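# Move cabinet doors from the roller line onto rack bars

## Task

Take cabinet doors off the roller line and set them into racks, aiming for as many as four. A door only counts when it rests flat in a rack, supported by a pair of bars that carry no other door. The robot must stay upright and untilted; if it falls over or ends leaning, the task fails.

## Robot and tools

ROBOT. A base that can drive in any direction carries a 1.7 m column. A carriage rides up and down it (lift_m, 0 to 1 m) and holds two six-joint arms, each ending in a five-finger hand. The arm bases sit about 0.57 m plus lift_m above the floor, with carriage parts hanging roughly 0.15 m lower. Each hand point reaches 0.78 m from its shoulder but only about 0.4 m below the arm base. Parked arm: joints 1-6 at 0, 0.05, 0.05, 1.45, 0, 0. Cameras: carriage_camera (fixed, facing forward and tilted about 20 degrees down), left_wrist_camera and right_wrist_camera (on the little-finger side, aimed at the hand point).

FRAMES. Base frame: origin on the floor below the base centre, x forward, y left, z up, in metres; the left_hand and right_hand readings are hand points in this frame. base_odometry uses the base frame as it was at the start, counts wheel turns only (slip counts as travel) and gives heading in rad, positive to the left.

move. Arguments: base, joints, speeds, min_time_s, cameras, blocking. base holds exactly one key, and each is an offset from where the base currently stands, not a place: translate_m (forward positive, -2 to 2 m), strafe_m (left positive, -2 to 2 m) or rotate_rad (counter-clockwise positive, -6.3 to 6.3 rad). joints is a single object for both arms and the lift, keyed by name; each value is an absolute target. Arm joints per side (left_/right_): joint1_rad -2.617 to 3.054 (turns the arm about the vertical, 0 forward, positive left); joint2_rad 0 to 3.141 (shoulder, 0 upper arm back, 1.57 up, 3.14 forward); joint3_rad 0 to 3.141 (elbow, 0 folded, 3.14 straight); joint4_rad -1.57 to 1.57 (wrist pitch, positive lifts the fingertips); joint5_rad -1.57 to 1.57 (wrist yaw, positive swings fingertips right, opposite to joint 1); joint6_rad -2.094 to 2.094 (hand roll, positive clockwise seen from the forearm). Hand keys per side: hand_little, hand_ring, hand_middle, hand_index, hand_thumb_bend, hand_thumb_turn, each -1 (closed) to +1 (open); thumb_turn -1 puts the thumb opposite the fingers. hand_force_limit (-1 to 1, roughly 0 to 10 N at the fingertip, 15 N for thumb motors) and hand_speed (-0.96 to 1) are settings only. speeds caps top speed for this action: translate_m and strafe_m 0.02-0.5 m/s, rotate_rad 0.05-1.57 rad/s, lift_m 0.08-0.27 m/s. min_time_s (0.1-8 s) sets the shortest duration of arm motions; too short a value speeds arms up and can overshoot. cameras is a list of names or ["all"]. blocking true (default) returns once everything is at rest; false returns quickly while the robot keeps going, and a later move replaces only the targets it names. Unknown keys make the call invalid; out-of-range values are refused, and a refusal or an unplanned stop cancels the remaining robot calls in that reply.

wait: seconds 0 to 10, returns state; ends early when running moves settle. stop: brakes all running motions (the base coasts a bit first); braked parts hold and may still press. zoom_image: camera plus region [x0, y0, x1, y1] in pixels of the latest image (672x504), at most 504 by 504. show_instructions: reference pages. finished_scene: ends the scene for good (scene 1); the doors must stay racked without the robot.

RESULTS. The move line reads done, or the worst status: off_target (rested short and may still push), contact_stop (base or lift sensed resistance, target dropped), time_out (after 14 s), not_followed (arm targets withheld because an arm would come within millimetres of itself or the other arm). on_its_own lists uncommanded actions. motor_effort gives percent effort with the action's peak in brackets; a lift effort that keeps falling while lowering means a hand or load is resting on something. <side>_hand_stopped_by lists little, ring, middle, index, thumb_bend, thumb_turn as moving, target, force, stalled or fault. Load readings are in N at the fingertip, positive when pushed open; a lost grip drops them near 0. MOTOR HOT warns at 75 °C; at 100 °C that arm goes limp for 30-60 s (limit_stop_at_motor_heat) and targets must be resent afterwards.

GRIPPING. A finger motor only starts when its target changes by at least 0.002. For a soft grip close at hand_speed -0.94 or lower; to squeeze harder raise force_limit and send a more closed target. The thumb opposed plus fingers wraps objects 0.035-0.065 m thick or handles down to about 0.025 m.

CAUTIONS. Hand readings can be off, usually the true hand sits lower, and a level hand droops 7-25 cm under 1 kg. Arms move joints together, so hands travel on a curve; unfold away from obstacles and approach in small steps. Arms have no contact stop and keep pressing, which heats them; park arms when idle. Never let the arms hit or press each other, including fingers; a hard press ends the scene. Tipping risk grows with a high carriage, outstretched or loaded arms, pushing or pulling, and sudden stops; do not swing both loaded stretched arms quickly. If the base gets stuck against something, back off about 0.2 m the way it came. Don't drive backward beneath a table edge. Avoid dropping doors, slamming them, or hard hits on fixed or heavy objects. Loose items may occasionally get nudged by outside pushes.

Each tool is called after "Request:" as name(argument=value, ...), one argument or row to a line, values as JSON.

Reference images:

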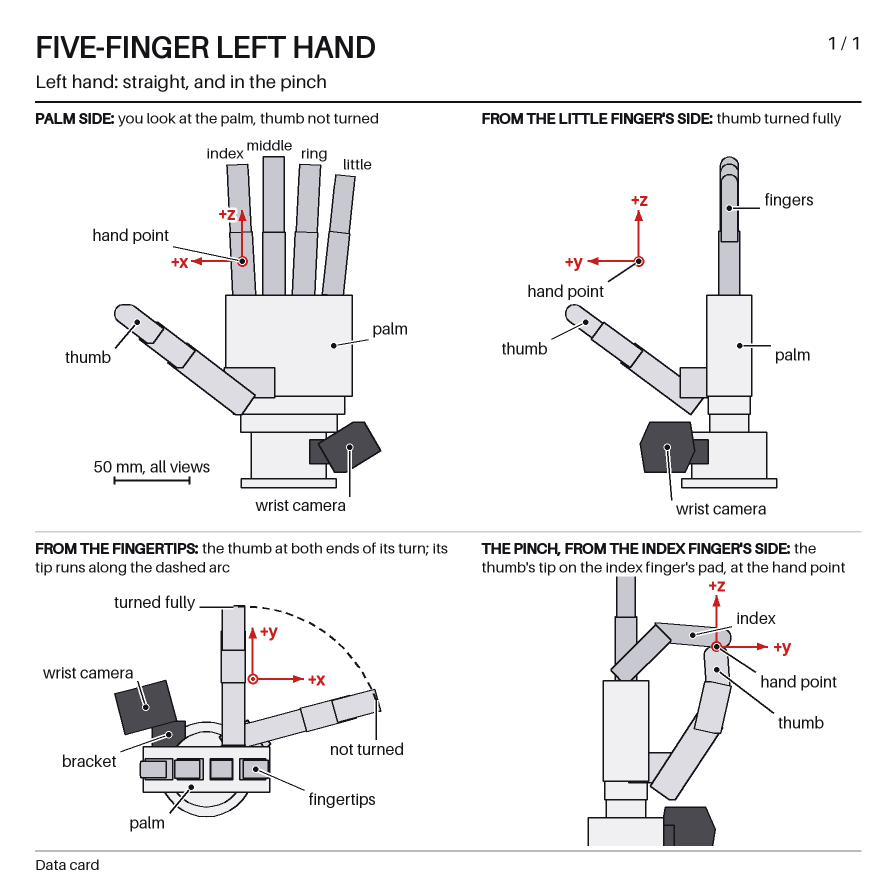

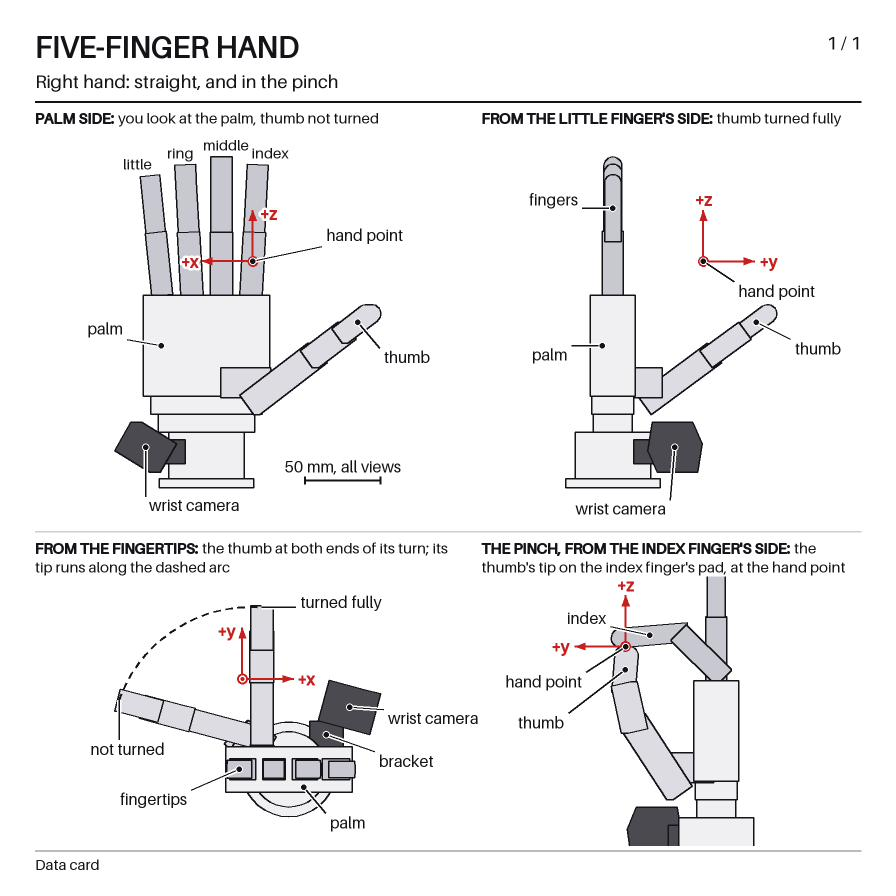

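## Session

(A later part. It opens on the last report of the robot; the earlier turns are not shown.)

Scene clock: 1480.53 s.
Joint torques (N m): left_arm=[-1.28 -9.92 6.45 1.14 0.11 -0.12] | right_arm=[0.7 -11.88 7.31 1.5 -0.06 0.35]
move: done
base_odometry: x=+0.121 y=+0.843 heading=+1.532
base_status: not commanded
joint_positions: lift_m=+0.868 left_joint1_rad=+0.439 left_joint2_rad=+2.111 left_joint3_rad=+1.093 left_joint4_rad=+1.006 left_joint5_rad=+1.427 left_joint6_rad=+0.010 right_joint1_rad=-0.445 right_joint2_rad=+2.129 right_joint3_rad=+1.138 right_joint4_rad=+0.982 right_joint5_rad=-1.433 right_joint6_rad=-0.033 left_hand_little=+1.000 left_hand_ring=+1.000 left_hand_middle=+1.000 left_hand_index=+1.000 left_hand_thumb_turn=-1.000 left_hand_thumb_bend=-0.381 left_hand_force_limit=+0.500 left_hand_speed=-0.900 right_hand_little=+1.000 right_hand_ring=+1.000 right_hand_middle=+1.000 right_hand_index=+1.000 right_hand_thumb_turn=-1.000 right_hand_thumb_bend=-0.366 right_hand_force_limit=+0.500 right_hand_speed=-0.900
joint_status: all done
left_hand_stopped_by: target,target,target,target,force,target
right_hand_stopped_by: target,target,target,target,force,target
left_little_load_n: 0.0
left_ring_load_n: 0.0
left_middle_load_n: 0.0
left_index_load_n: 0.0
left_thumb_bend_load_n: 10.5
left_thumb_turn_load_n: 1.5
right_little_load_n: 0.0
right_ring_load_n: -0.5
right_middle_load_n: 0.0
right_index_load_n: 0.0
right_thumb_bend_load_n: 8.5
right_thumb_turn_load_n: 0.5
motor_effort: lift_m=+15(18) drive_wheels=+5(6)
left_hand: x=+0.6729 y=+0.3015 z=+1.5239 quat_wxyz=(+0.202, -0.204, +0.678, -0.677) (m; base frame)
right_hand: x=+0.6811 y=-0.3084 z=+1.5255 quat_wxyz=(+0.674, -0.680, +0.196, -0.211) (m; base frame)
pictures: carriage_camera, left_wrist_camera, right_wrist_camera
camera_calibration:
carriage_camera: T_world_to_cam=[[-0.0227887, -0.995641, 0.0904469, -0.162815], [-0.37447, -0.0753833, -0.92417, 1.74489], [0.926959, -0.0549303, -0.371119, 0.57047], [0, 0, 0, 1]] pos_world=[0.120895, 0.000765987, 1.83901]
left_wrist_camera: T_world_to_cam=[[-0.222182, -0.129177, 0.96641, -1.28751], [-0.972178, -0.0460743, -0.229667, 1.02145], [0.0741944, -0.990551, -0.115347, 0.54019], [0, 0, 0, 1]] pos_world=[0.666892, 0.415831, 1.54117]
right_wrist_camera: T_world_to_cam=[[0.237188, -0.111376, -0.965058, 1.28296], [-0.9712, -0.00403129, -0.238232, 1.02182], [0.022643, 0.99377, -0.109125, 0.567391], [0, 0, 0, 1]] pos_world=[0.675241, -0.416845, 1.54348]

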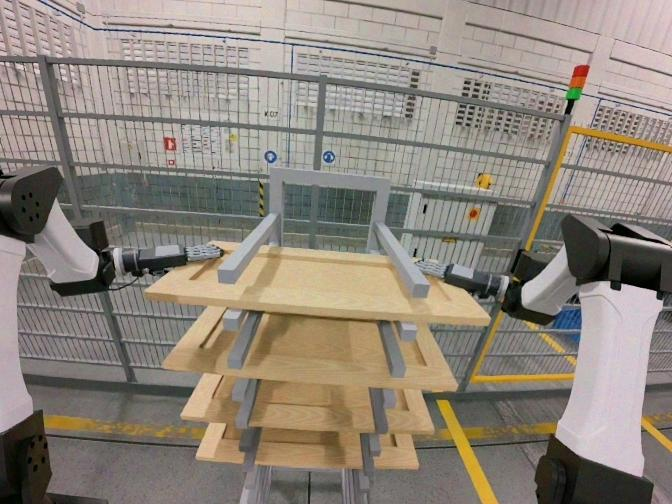

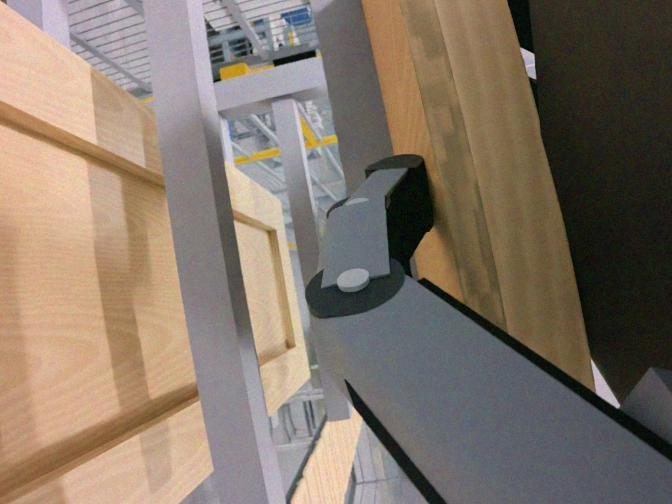

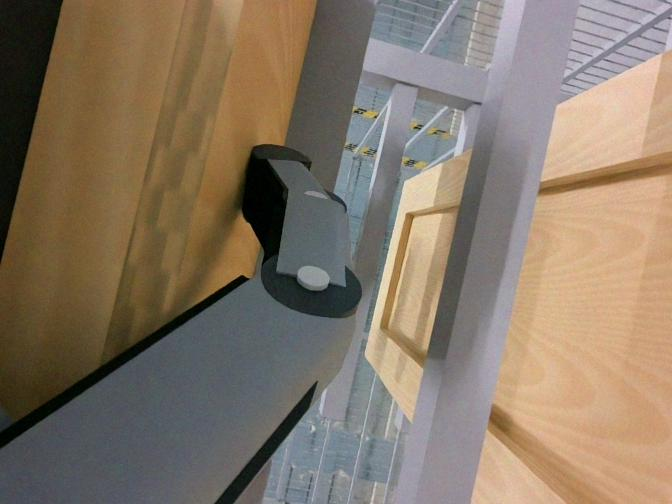

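Request:
move(
  joints={"left_hand_speed": -0.5, "right_hand_speed": -0.5, "left_hand_thumb_bend": 1, "right_hand_thumb_bend": 1},
)

Request:
move(
  joints={"lift_m": 0.894},
  speeds={"lift_m": 0.08},
)

Request:
move(
  joints={"left_joint1_rad": 0.85, "left_joint5_rad": 1.5, "right_joint1_rad": -0.85, "right_joint5_rad": -1.5},
  min_time_s=2.5,
)

Request:
move(
  base={"translate_m": -0.5},
  speeds={"translate_m": 0.25},
  cameras=["all"],
)

Request:
move(
  joints={"lift_m": 0.4},
  cameras=["carriage_camera"],
)

Request:
zoom_image(
  camera="carriage_camera",
  region=[180, 0, 480, 400],
)

Scene clock: 1492.90 s.
Joint torques (N m): left_arm=[-1.28 -9.92 6.45 1.13 0.11 -0.1] | right_arm=[0.7 -11.78 7.32 1.5 -0.06 0.15]
move: done
base_odometry: x=+0.121 y=+0.843 heading=+1.532
base_status: not commanded
joint_positions: lift_m=+0.868 left_joint1_rad=+0.439 left_joint2_rad=+2.111 left_joint3_rad=+1.093 left_joint4_rad=+1.007 left_joint5_rad=+1.427 left_joint6_rad=+0.008 right_joint1_rad=-0.445 right_joint2_rad=+2.128 right_joint3_rad=+1.138 right_joint4_rad=+0.982 right_joint5_rad=-1.433 right_joint6_rad=-0.013 left_hand_little=+1.000 left_hand_ring=+1.000 left_hand_middle=+1.000 left_hand_index=+1.000 left_hand_thumb_turn=-1.000 left_hand_thumb_bend=+1.000 left_hand_force_limit=+0.500 left_hand_speed=-0.500 right_hand_little=+1.000 right_hand_ring=+1.000 right_hand_middle=+1.000 right_hand_index=+1.000 right_hand_thumb_turn=-1.000 right_hand_thumb_bend=+1.000 right_hand_force_limit=+0.500 right_hand_speed=-0.500
joint_status: all done
left_hand_stopped_by: target,target,target,target,target,target
right_hand_stopped_by: target,target,target,target,target,target
left_little_load_n: 0.0
left_ring_load_n: -0.5
left_middle_load_n: 0.0
left_index_load_n: 0.0
left_thumb_bend_load_n: 0.0
left_thumb_turn_load_n: 0.0
right_little_load_n: 0.0
right_ring_load_n: -0.5
right_middle_load_n: 0.0
right_index_load_n: -0.5
right_thumb_bend_load_n: 0.0
right_thumb_turn_load_n: 0.0
motor_effort: lift_m=+15(15) drive_wheels=+5(7)
left_hand: x=+0.6729 y=+0.3014 z=+1.5240 quat_wxyz=(+0.202, -0.204, +0.678, -0.677) (m; base frame)
right_hand: x=+0.6801 y=-0.3077 z=+1.5266 quat_wxyz=(+0.676, -0.678, +0.202, -0.205) (m; base frame)
pictures: none

Scene clock: 1493.67 s.
Joint torques (N m): left_arm=[-1.13 -9.92 6.45 1.16 0.11 -0.11] | right_arm=[0.98 -11.73 7.34 1.86 -0.22 0.14]
move: done
base_odometry: x=+0.121 y=+0.843 heading=+1.532
base_status: not commanded
joint_positions: lift_m=+0.894 left_joint1_rad=+0.438 left_joint2_rad=+2.111 left_joint3_rad=+1.093 left_joint4_rad=+1.003 left_joint5_rad=+1.427 left_joint6_rad=+0.008 right_joint1_rad=-0.449 right_joint2_rad=+2.128 right_joint3_rad=+1.138 right_joint4_rad=+0.958 right_joint5_rad=-1.422 right_joint6_rad=-0.012 left_hand_little=+1.000 left_hand_ring=+1.000 left_hand_middle=+1.000 left_hand_index=+1.000 left_hand_thumb_turn=-1.000 left_hand_thumb_bend=+1.000 left_hand_force_limit=+0.500 left_hand_speed=-0.500 right_hand_little=+1.000 right_hand_ring=+1.000 right_hand_middle=+1.000 right_hand_index=+1.000 right_hand_thumb_turn=-1.000 right_hand_thumb_bend=+1.000 right_hand_force_limit=+0.500 right_hand_speed=-0.500
joint_status: all done
left_hand_stopped_by: target,target,target,target,target,target
right_hand_stopped_by: target,target,target,target,target,target
left_little_load_n: 0.0
left_ring_load_n: 0.0
left_middle_load_n: 0.0
left_index_load_n: 0.0
left_thumb_bend_load_n: -0.5
left_thumb_turn_load_n: 0.0
right_little_load_n: 0.0
right_ring_load_n: 0.0
right_middle_load_n: 0.0
right_index_load_n: 0.0
right_thumb_bend_load_n: 0.5
right_thumb_turn_load_n: -2.0
motor_effort: lift_m=+19(25) drive_wheels=+5(6)
left_hand: x=+0.6727 y=+0.3010 z=+1.5492 quat_wxyz=(+0.200, -0.205, +0.677, -0.677) (m; base frame)
right_hand: x=+0.6806 y=-0.3095 z=+1.5503 quat_wxyz=(+0.676, -0.675, +0.215, -0.201) (m; base frame)
pictures: none

Scene clock: 1496.47 s.
Joint torques (N m): left_arm=[0.39 -9.87 6.39 1.12 0.24 -0.11] | right_arm=[-0.38 -11.74 7.31 1.74 -0.29 0.11]
move: done
base_odometry: x=+0.121 y=+0.843 heading=+1.532
base_status: not commanded
joint_positions: lift_m=+0.894 left_joint1_rad=+0.841 left_joint2_rad=+2.111 left_joint3_rad=+1.093 left_joint4_rad=+1.003 left_joint5_rad=+1.484 left_joint6_rad=+0.008 right_joint1_rad=-0.843 right_joint2_rad=+2.128 right_joint3_rad=+1.138 right_joint4_rad=+0.957 right_joint5_rad=-1.487 right_joint6_rad=-0.008 left_hand_little=+1.000 left_hand_ring=+1.000 left_hand_middle=+1.000 left_hand_index=+1.000 left_hand_thumb_turn=-1.000 left_hand_thumb_bend=+1.000 left_hand_force_limit=+0.500 left_hand_speed=-0.500 right_hand_little=+1.000 right_hand_ring=+1.000 right_hand_middle=+1.000 right_hand_index=+1.000 right_hand_thumb_turn=-1.000 right_hand_thumb_bend=+1.000 right_hand_force_limit=+0.500 right_hand_speed=-0.500
joint_status: all done
left_hand_stopped_by: target,target,target,target,target,target
right_hand_stopped_by: target,target,target,target,target,target
left_little_load_n: 0.0
left_ring_load_n: -0.5
left_middle_load_n: 0.0
left_index_load_n: 0.0
left_thumb_bend_load_n: 0.0
left_thumb_turn_load_n: 0.0
right_little_load_n: 0.0
right_ring_load_n: 0.0
right_middle_load_n: -0.5
right_index_load_n: 0.0
right_thumb_bend_load_n: 0.0
right_thumb_turn_load_n: 0.0
motor_effort: lift_m=+19(19) drive_wheels=+4(7)
left_hand: x=+0.6310 y=+0.4706 z=+1.5493 quat_wxyz=(+0.314, -0.319, +0.632, -0.633) (m; base frame)
right_hand: x=+0.6352 y=-0.4765 z=+1.5507 quat_wxyz=(+0.636, -0.629, +0.325, -0.308) (m; base frame)
pictures: none

Scene clock: 1499.87 s.
Joint torques (N m): left_arm=[-0.03 -9.99 6.39 1.11 0.2 -0.11] | right_arm=[0.05 -11.81 7.28 1.74 -0.21 0.1]
move: done
base_odometry: x=+0.102 y=+0.343 heading=+1.533
base_status: done
joint_positions: lift_m=+0.894 left_joint1_rad=+0.845 left_joint2_rad=+2.111 left_joint3_rad=+1.093 left_joint4_rad=+1.003 left_joint5_rad=+1.488 left_joint6_rad=+0.008 right_joint1_rad=-0.847 right_joint2_rad=+2.128 right_joint3_rad=+1.138 right_joint4_rad=+0.957 right_joint5_rad=-1.491 right_joint6_rad=-0.007 left_hand_little=+1.000 left_hand_ring=+1.000 left_hand_middle=+1.000 left_hand_index=+1.000 left_hand_thumb_turn=-1.000 left_hand_thumb_bend=+1.000 left_hand_force_limit=+0.500 left_hand_speed=-0.500 right_hand_little=+1.000 right_hand_ring=+1.000 right_hand_middle=+1.000 right_hand_index=+1.000 right_hand_thumb_turn=-1.000 right_hand_thumb_bend=+1.000 right_hand_force_limit=+0.500 right_hand_speed=-0.500
joint_status: not commanded
left_hand_stopped_by: target,target,target,target,target,target
right_hand_stopped_by: target,target,target,target,target,target
left_little_load_n: 0.0
left_ring_load_n: 0.0
left_middle_load_n: 0.0
left_index_load_n: 0.0
left_thumb_bend_load_n: 0.0
left_thumb_turn_load_n: 0.0
right_little_load_n: 0.0
right_ring_load_n: 0.0
right_middle_load_n: 0.0
right_index_load_n: 0.0
right_thumb_bend_load_n: 0.0
right_thumb_turn_load_n: 0.0
motor_effort: lift_m=+18(19) drive_wheels=-6(12)
left_hand: x=+0.6298 y=+0.4714 z=+1.5494 quat_wxyz=(+0.314, -0.318, +0.632, -0.633) (m; base frame)
right_hand: x=+0.6339 y=-0.4773 z=+1.5508 quat_wxyz=(+0.636, -0.629, +0.325, -0.307) (m; base frame)
pictures: carriage_camera, left_wrist_camera, right_wrist_camera
camera_calibration:
carriage_camera: T_world_to_cam=[[-0.0227887, -0.995641, 0.0904469, -0.165113], [-0.37447, -0.0753833, -0.92417, 1.76836], [0.926959, -0.0549303, -0.371119, 0.579896], [0, 0, 0, 1]] pos_world=[0.120895, 0.000765987, 1.86441]
left_wrist_camera: T_world_to_cam=[[-0.163182, -0.192787, 0.967577, -1.30879], [-0.899884, -0.372958, -0.226077, 1.09619], [0.40445, -0.907599, -0.112626, 0.463311], [0, 0, 0, 1]] pos_world=[0.585487, 0.577015, 1.56636]
right_wrist_camera: T_world_to_cam=[[0.155967, -0.146998, -0.976763, 1.3523], [-0.922691, 0.331297, -0.197191, 1.04691], [0.352585, 0.932005, -0.0839624, 0.46142], [0, 0, 0, 1]] pos_world=[0.592375, -0.5781, 1.56606]

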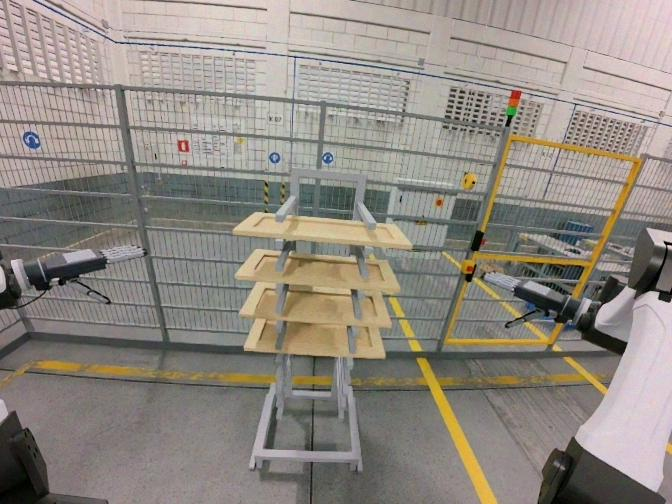

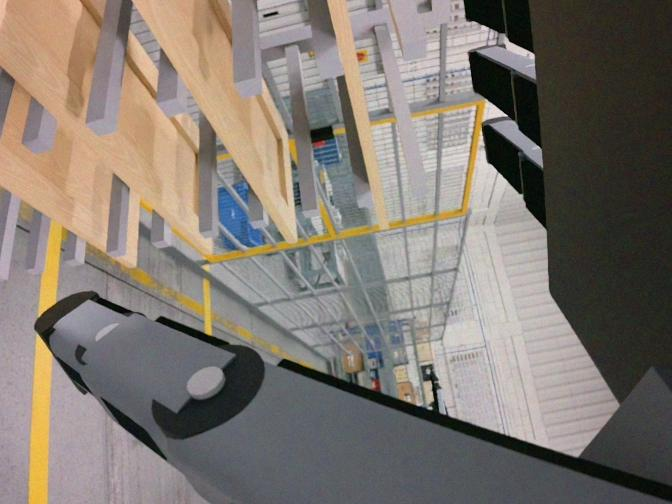

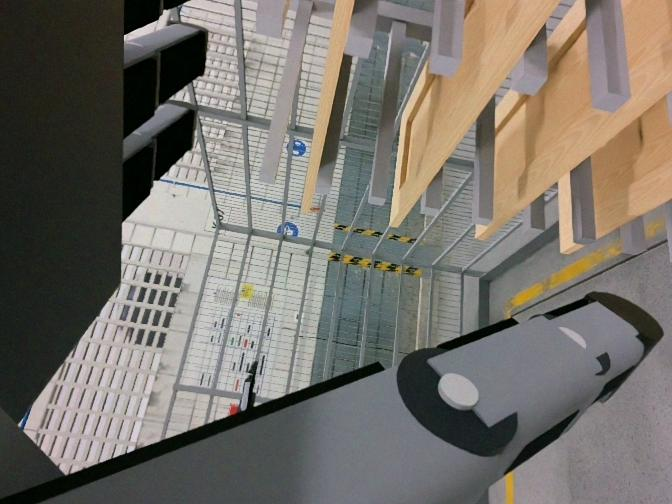

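Scene clock: 1502.37 s.
Joint torques (N m): left_arm=[0.08 -9.94 6.41 1.13 0.2 -0.11] | right_arm=[-0.01 -11.22 7.23 1.67 -0.19 0.09]
move: done
base_odometry: x=+0.102 y=+0.343 heading=+1.533
base_status: not commanded
joint_positions: lift_m=+0.400 left_joint1_rad=+0.845 left_joint2_rad=+2.111 left_joint3_rad=+1.093 left_joint4_rad=+1.003 left_joint5_rad=+1.489 left_joint6_rad=+0.008 right_joint1_rad=-0.847 right_joint2_rad=+2.122 right_joint3_rad=+1.138 right_joint4_rad=+0.962 right_joint5_rad=-1.491 right_joint6_rad=-0.007 left_hand_little=+1.000 left_hand_ring=+1.000 left_hand_middle=+1.000 left_hand_index=+1.000 left_hand_thumb_turn=-1.000 left_hand_thumb_bend=+1.000 left_hand_force_limit=+0.500 left_hand_speed=-0.500 right_hand_little=+1.000 right_hand_ring=+1.000 right_hand_middle=+1.000 right_hand_index=+1.000 right_hand_thumb_turn=-1.000 right_hand_thumb_bend=+1.000 right_hand_force_limit=+0.500 right_hand_speed=-0.500
joint_status: all done
left_hand_stopped_by: target,target,target,target,target,target
right_hand_stopped_by: target,target,target,target,target,target
left_little_load_n: 0.5
left_ring_load_n: 0.0
left_middle_load_n: 0.0
left_index_load_n: 0.0
left_thumb_bend_load_n: 0.0
left_thumb_turn_load_n: 0.0
right_little_load_n: 0.0
right_ring_load_n: 0.0
right_middle_load_n: 0.0
right_index_load_n: 0.0
right_thumb_bend_load_n: 0.0
right_thumb_turn_load_n: 0.0
motor_effort: lift_m=+16(20) drive_wheels=-5(7)
left_hand: x=+0.6297 y=+0.4713 z=+1.0557 quat_wxyz=(+0.314, -0.318, +0.632, -0.633) (m; base frame)
right_hand: x=+0.6341 y=-0.4775 z=+1.0598 quat_wxyz=(+0.635, -0.631, +0.321, -0.311) (m; base frame)
pictures: carriage_camera
camera_calibration:
carriage_camera: T_world_to_cam=[[-0.0227887, -0.995641, 0.0904469, -0.120468], [-0.37447, -0.0753833, -0.92417, 1.31219], [0.926959, -0.0549303, -0.371119, 0.396712], [0, 0, 0, 1]] pos_world=[0.120895, 0.000765987, 1.37081]

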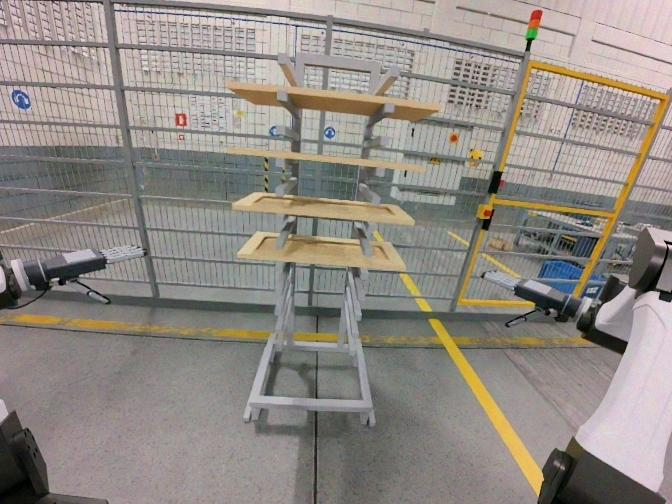

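Scaled by 1.260 from the camera's 672x504 image, which has a finer 960x720 frame.

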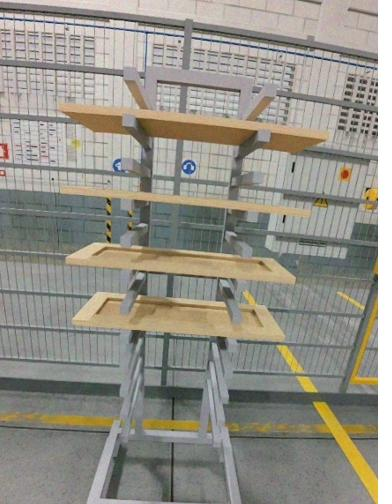

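All four doors lie level in the rack, each on its own pair of bars.

Request:
finished_scene(
)

The scene is finished: the task was done.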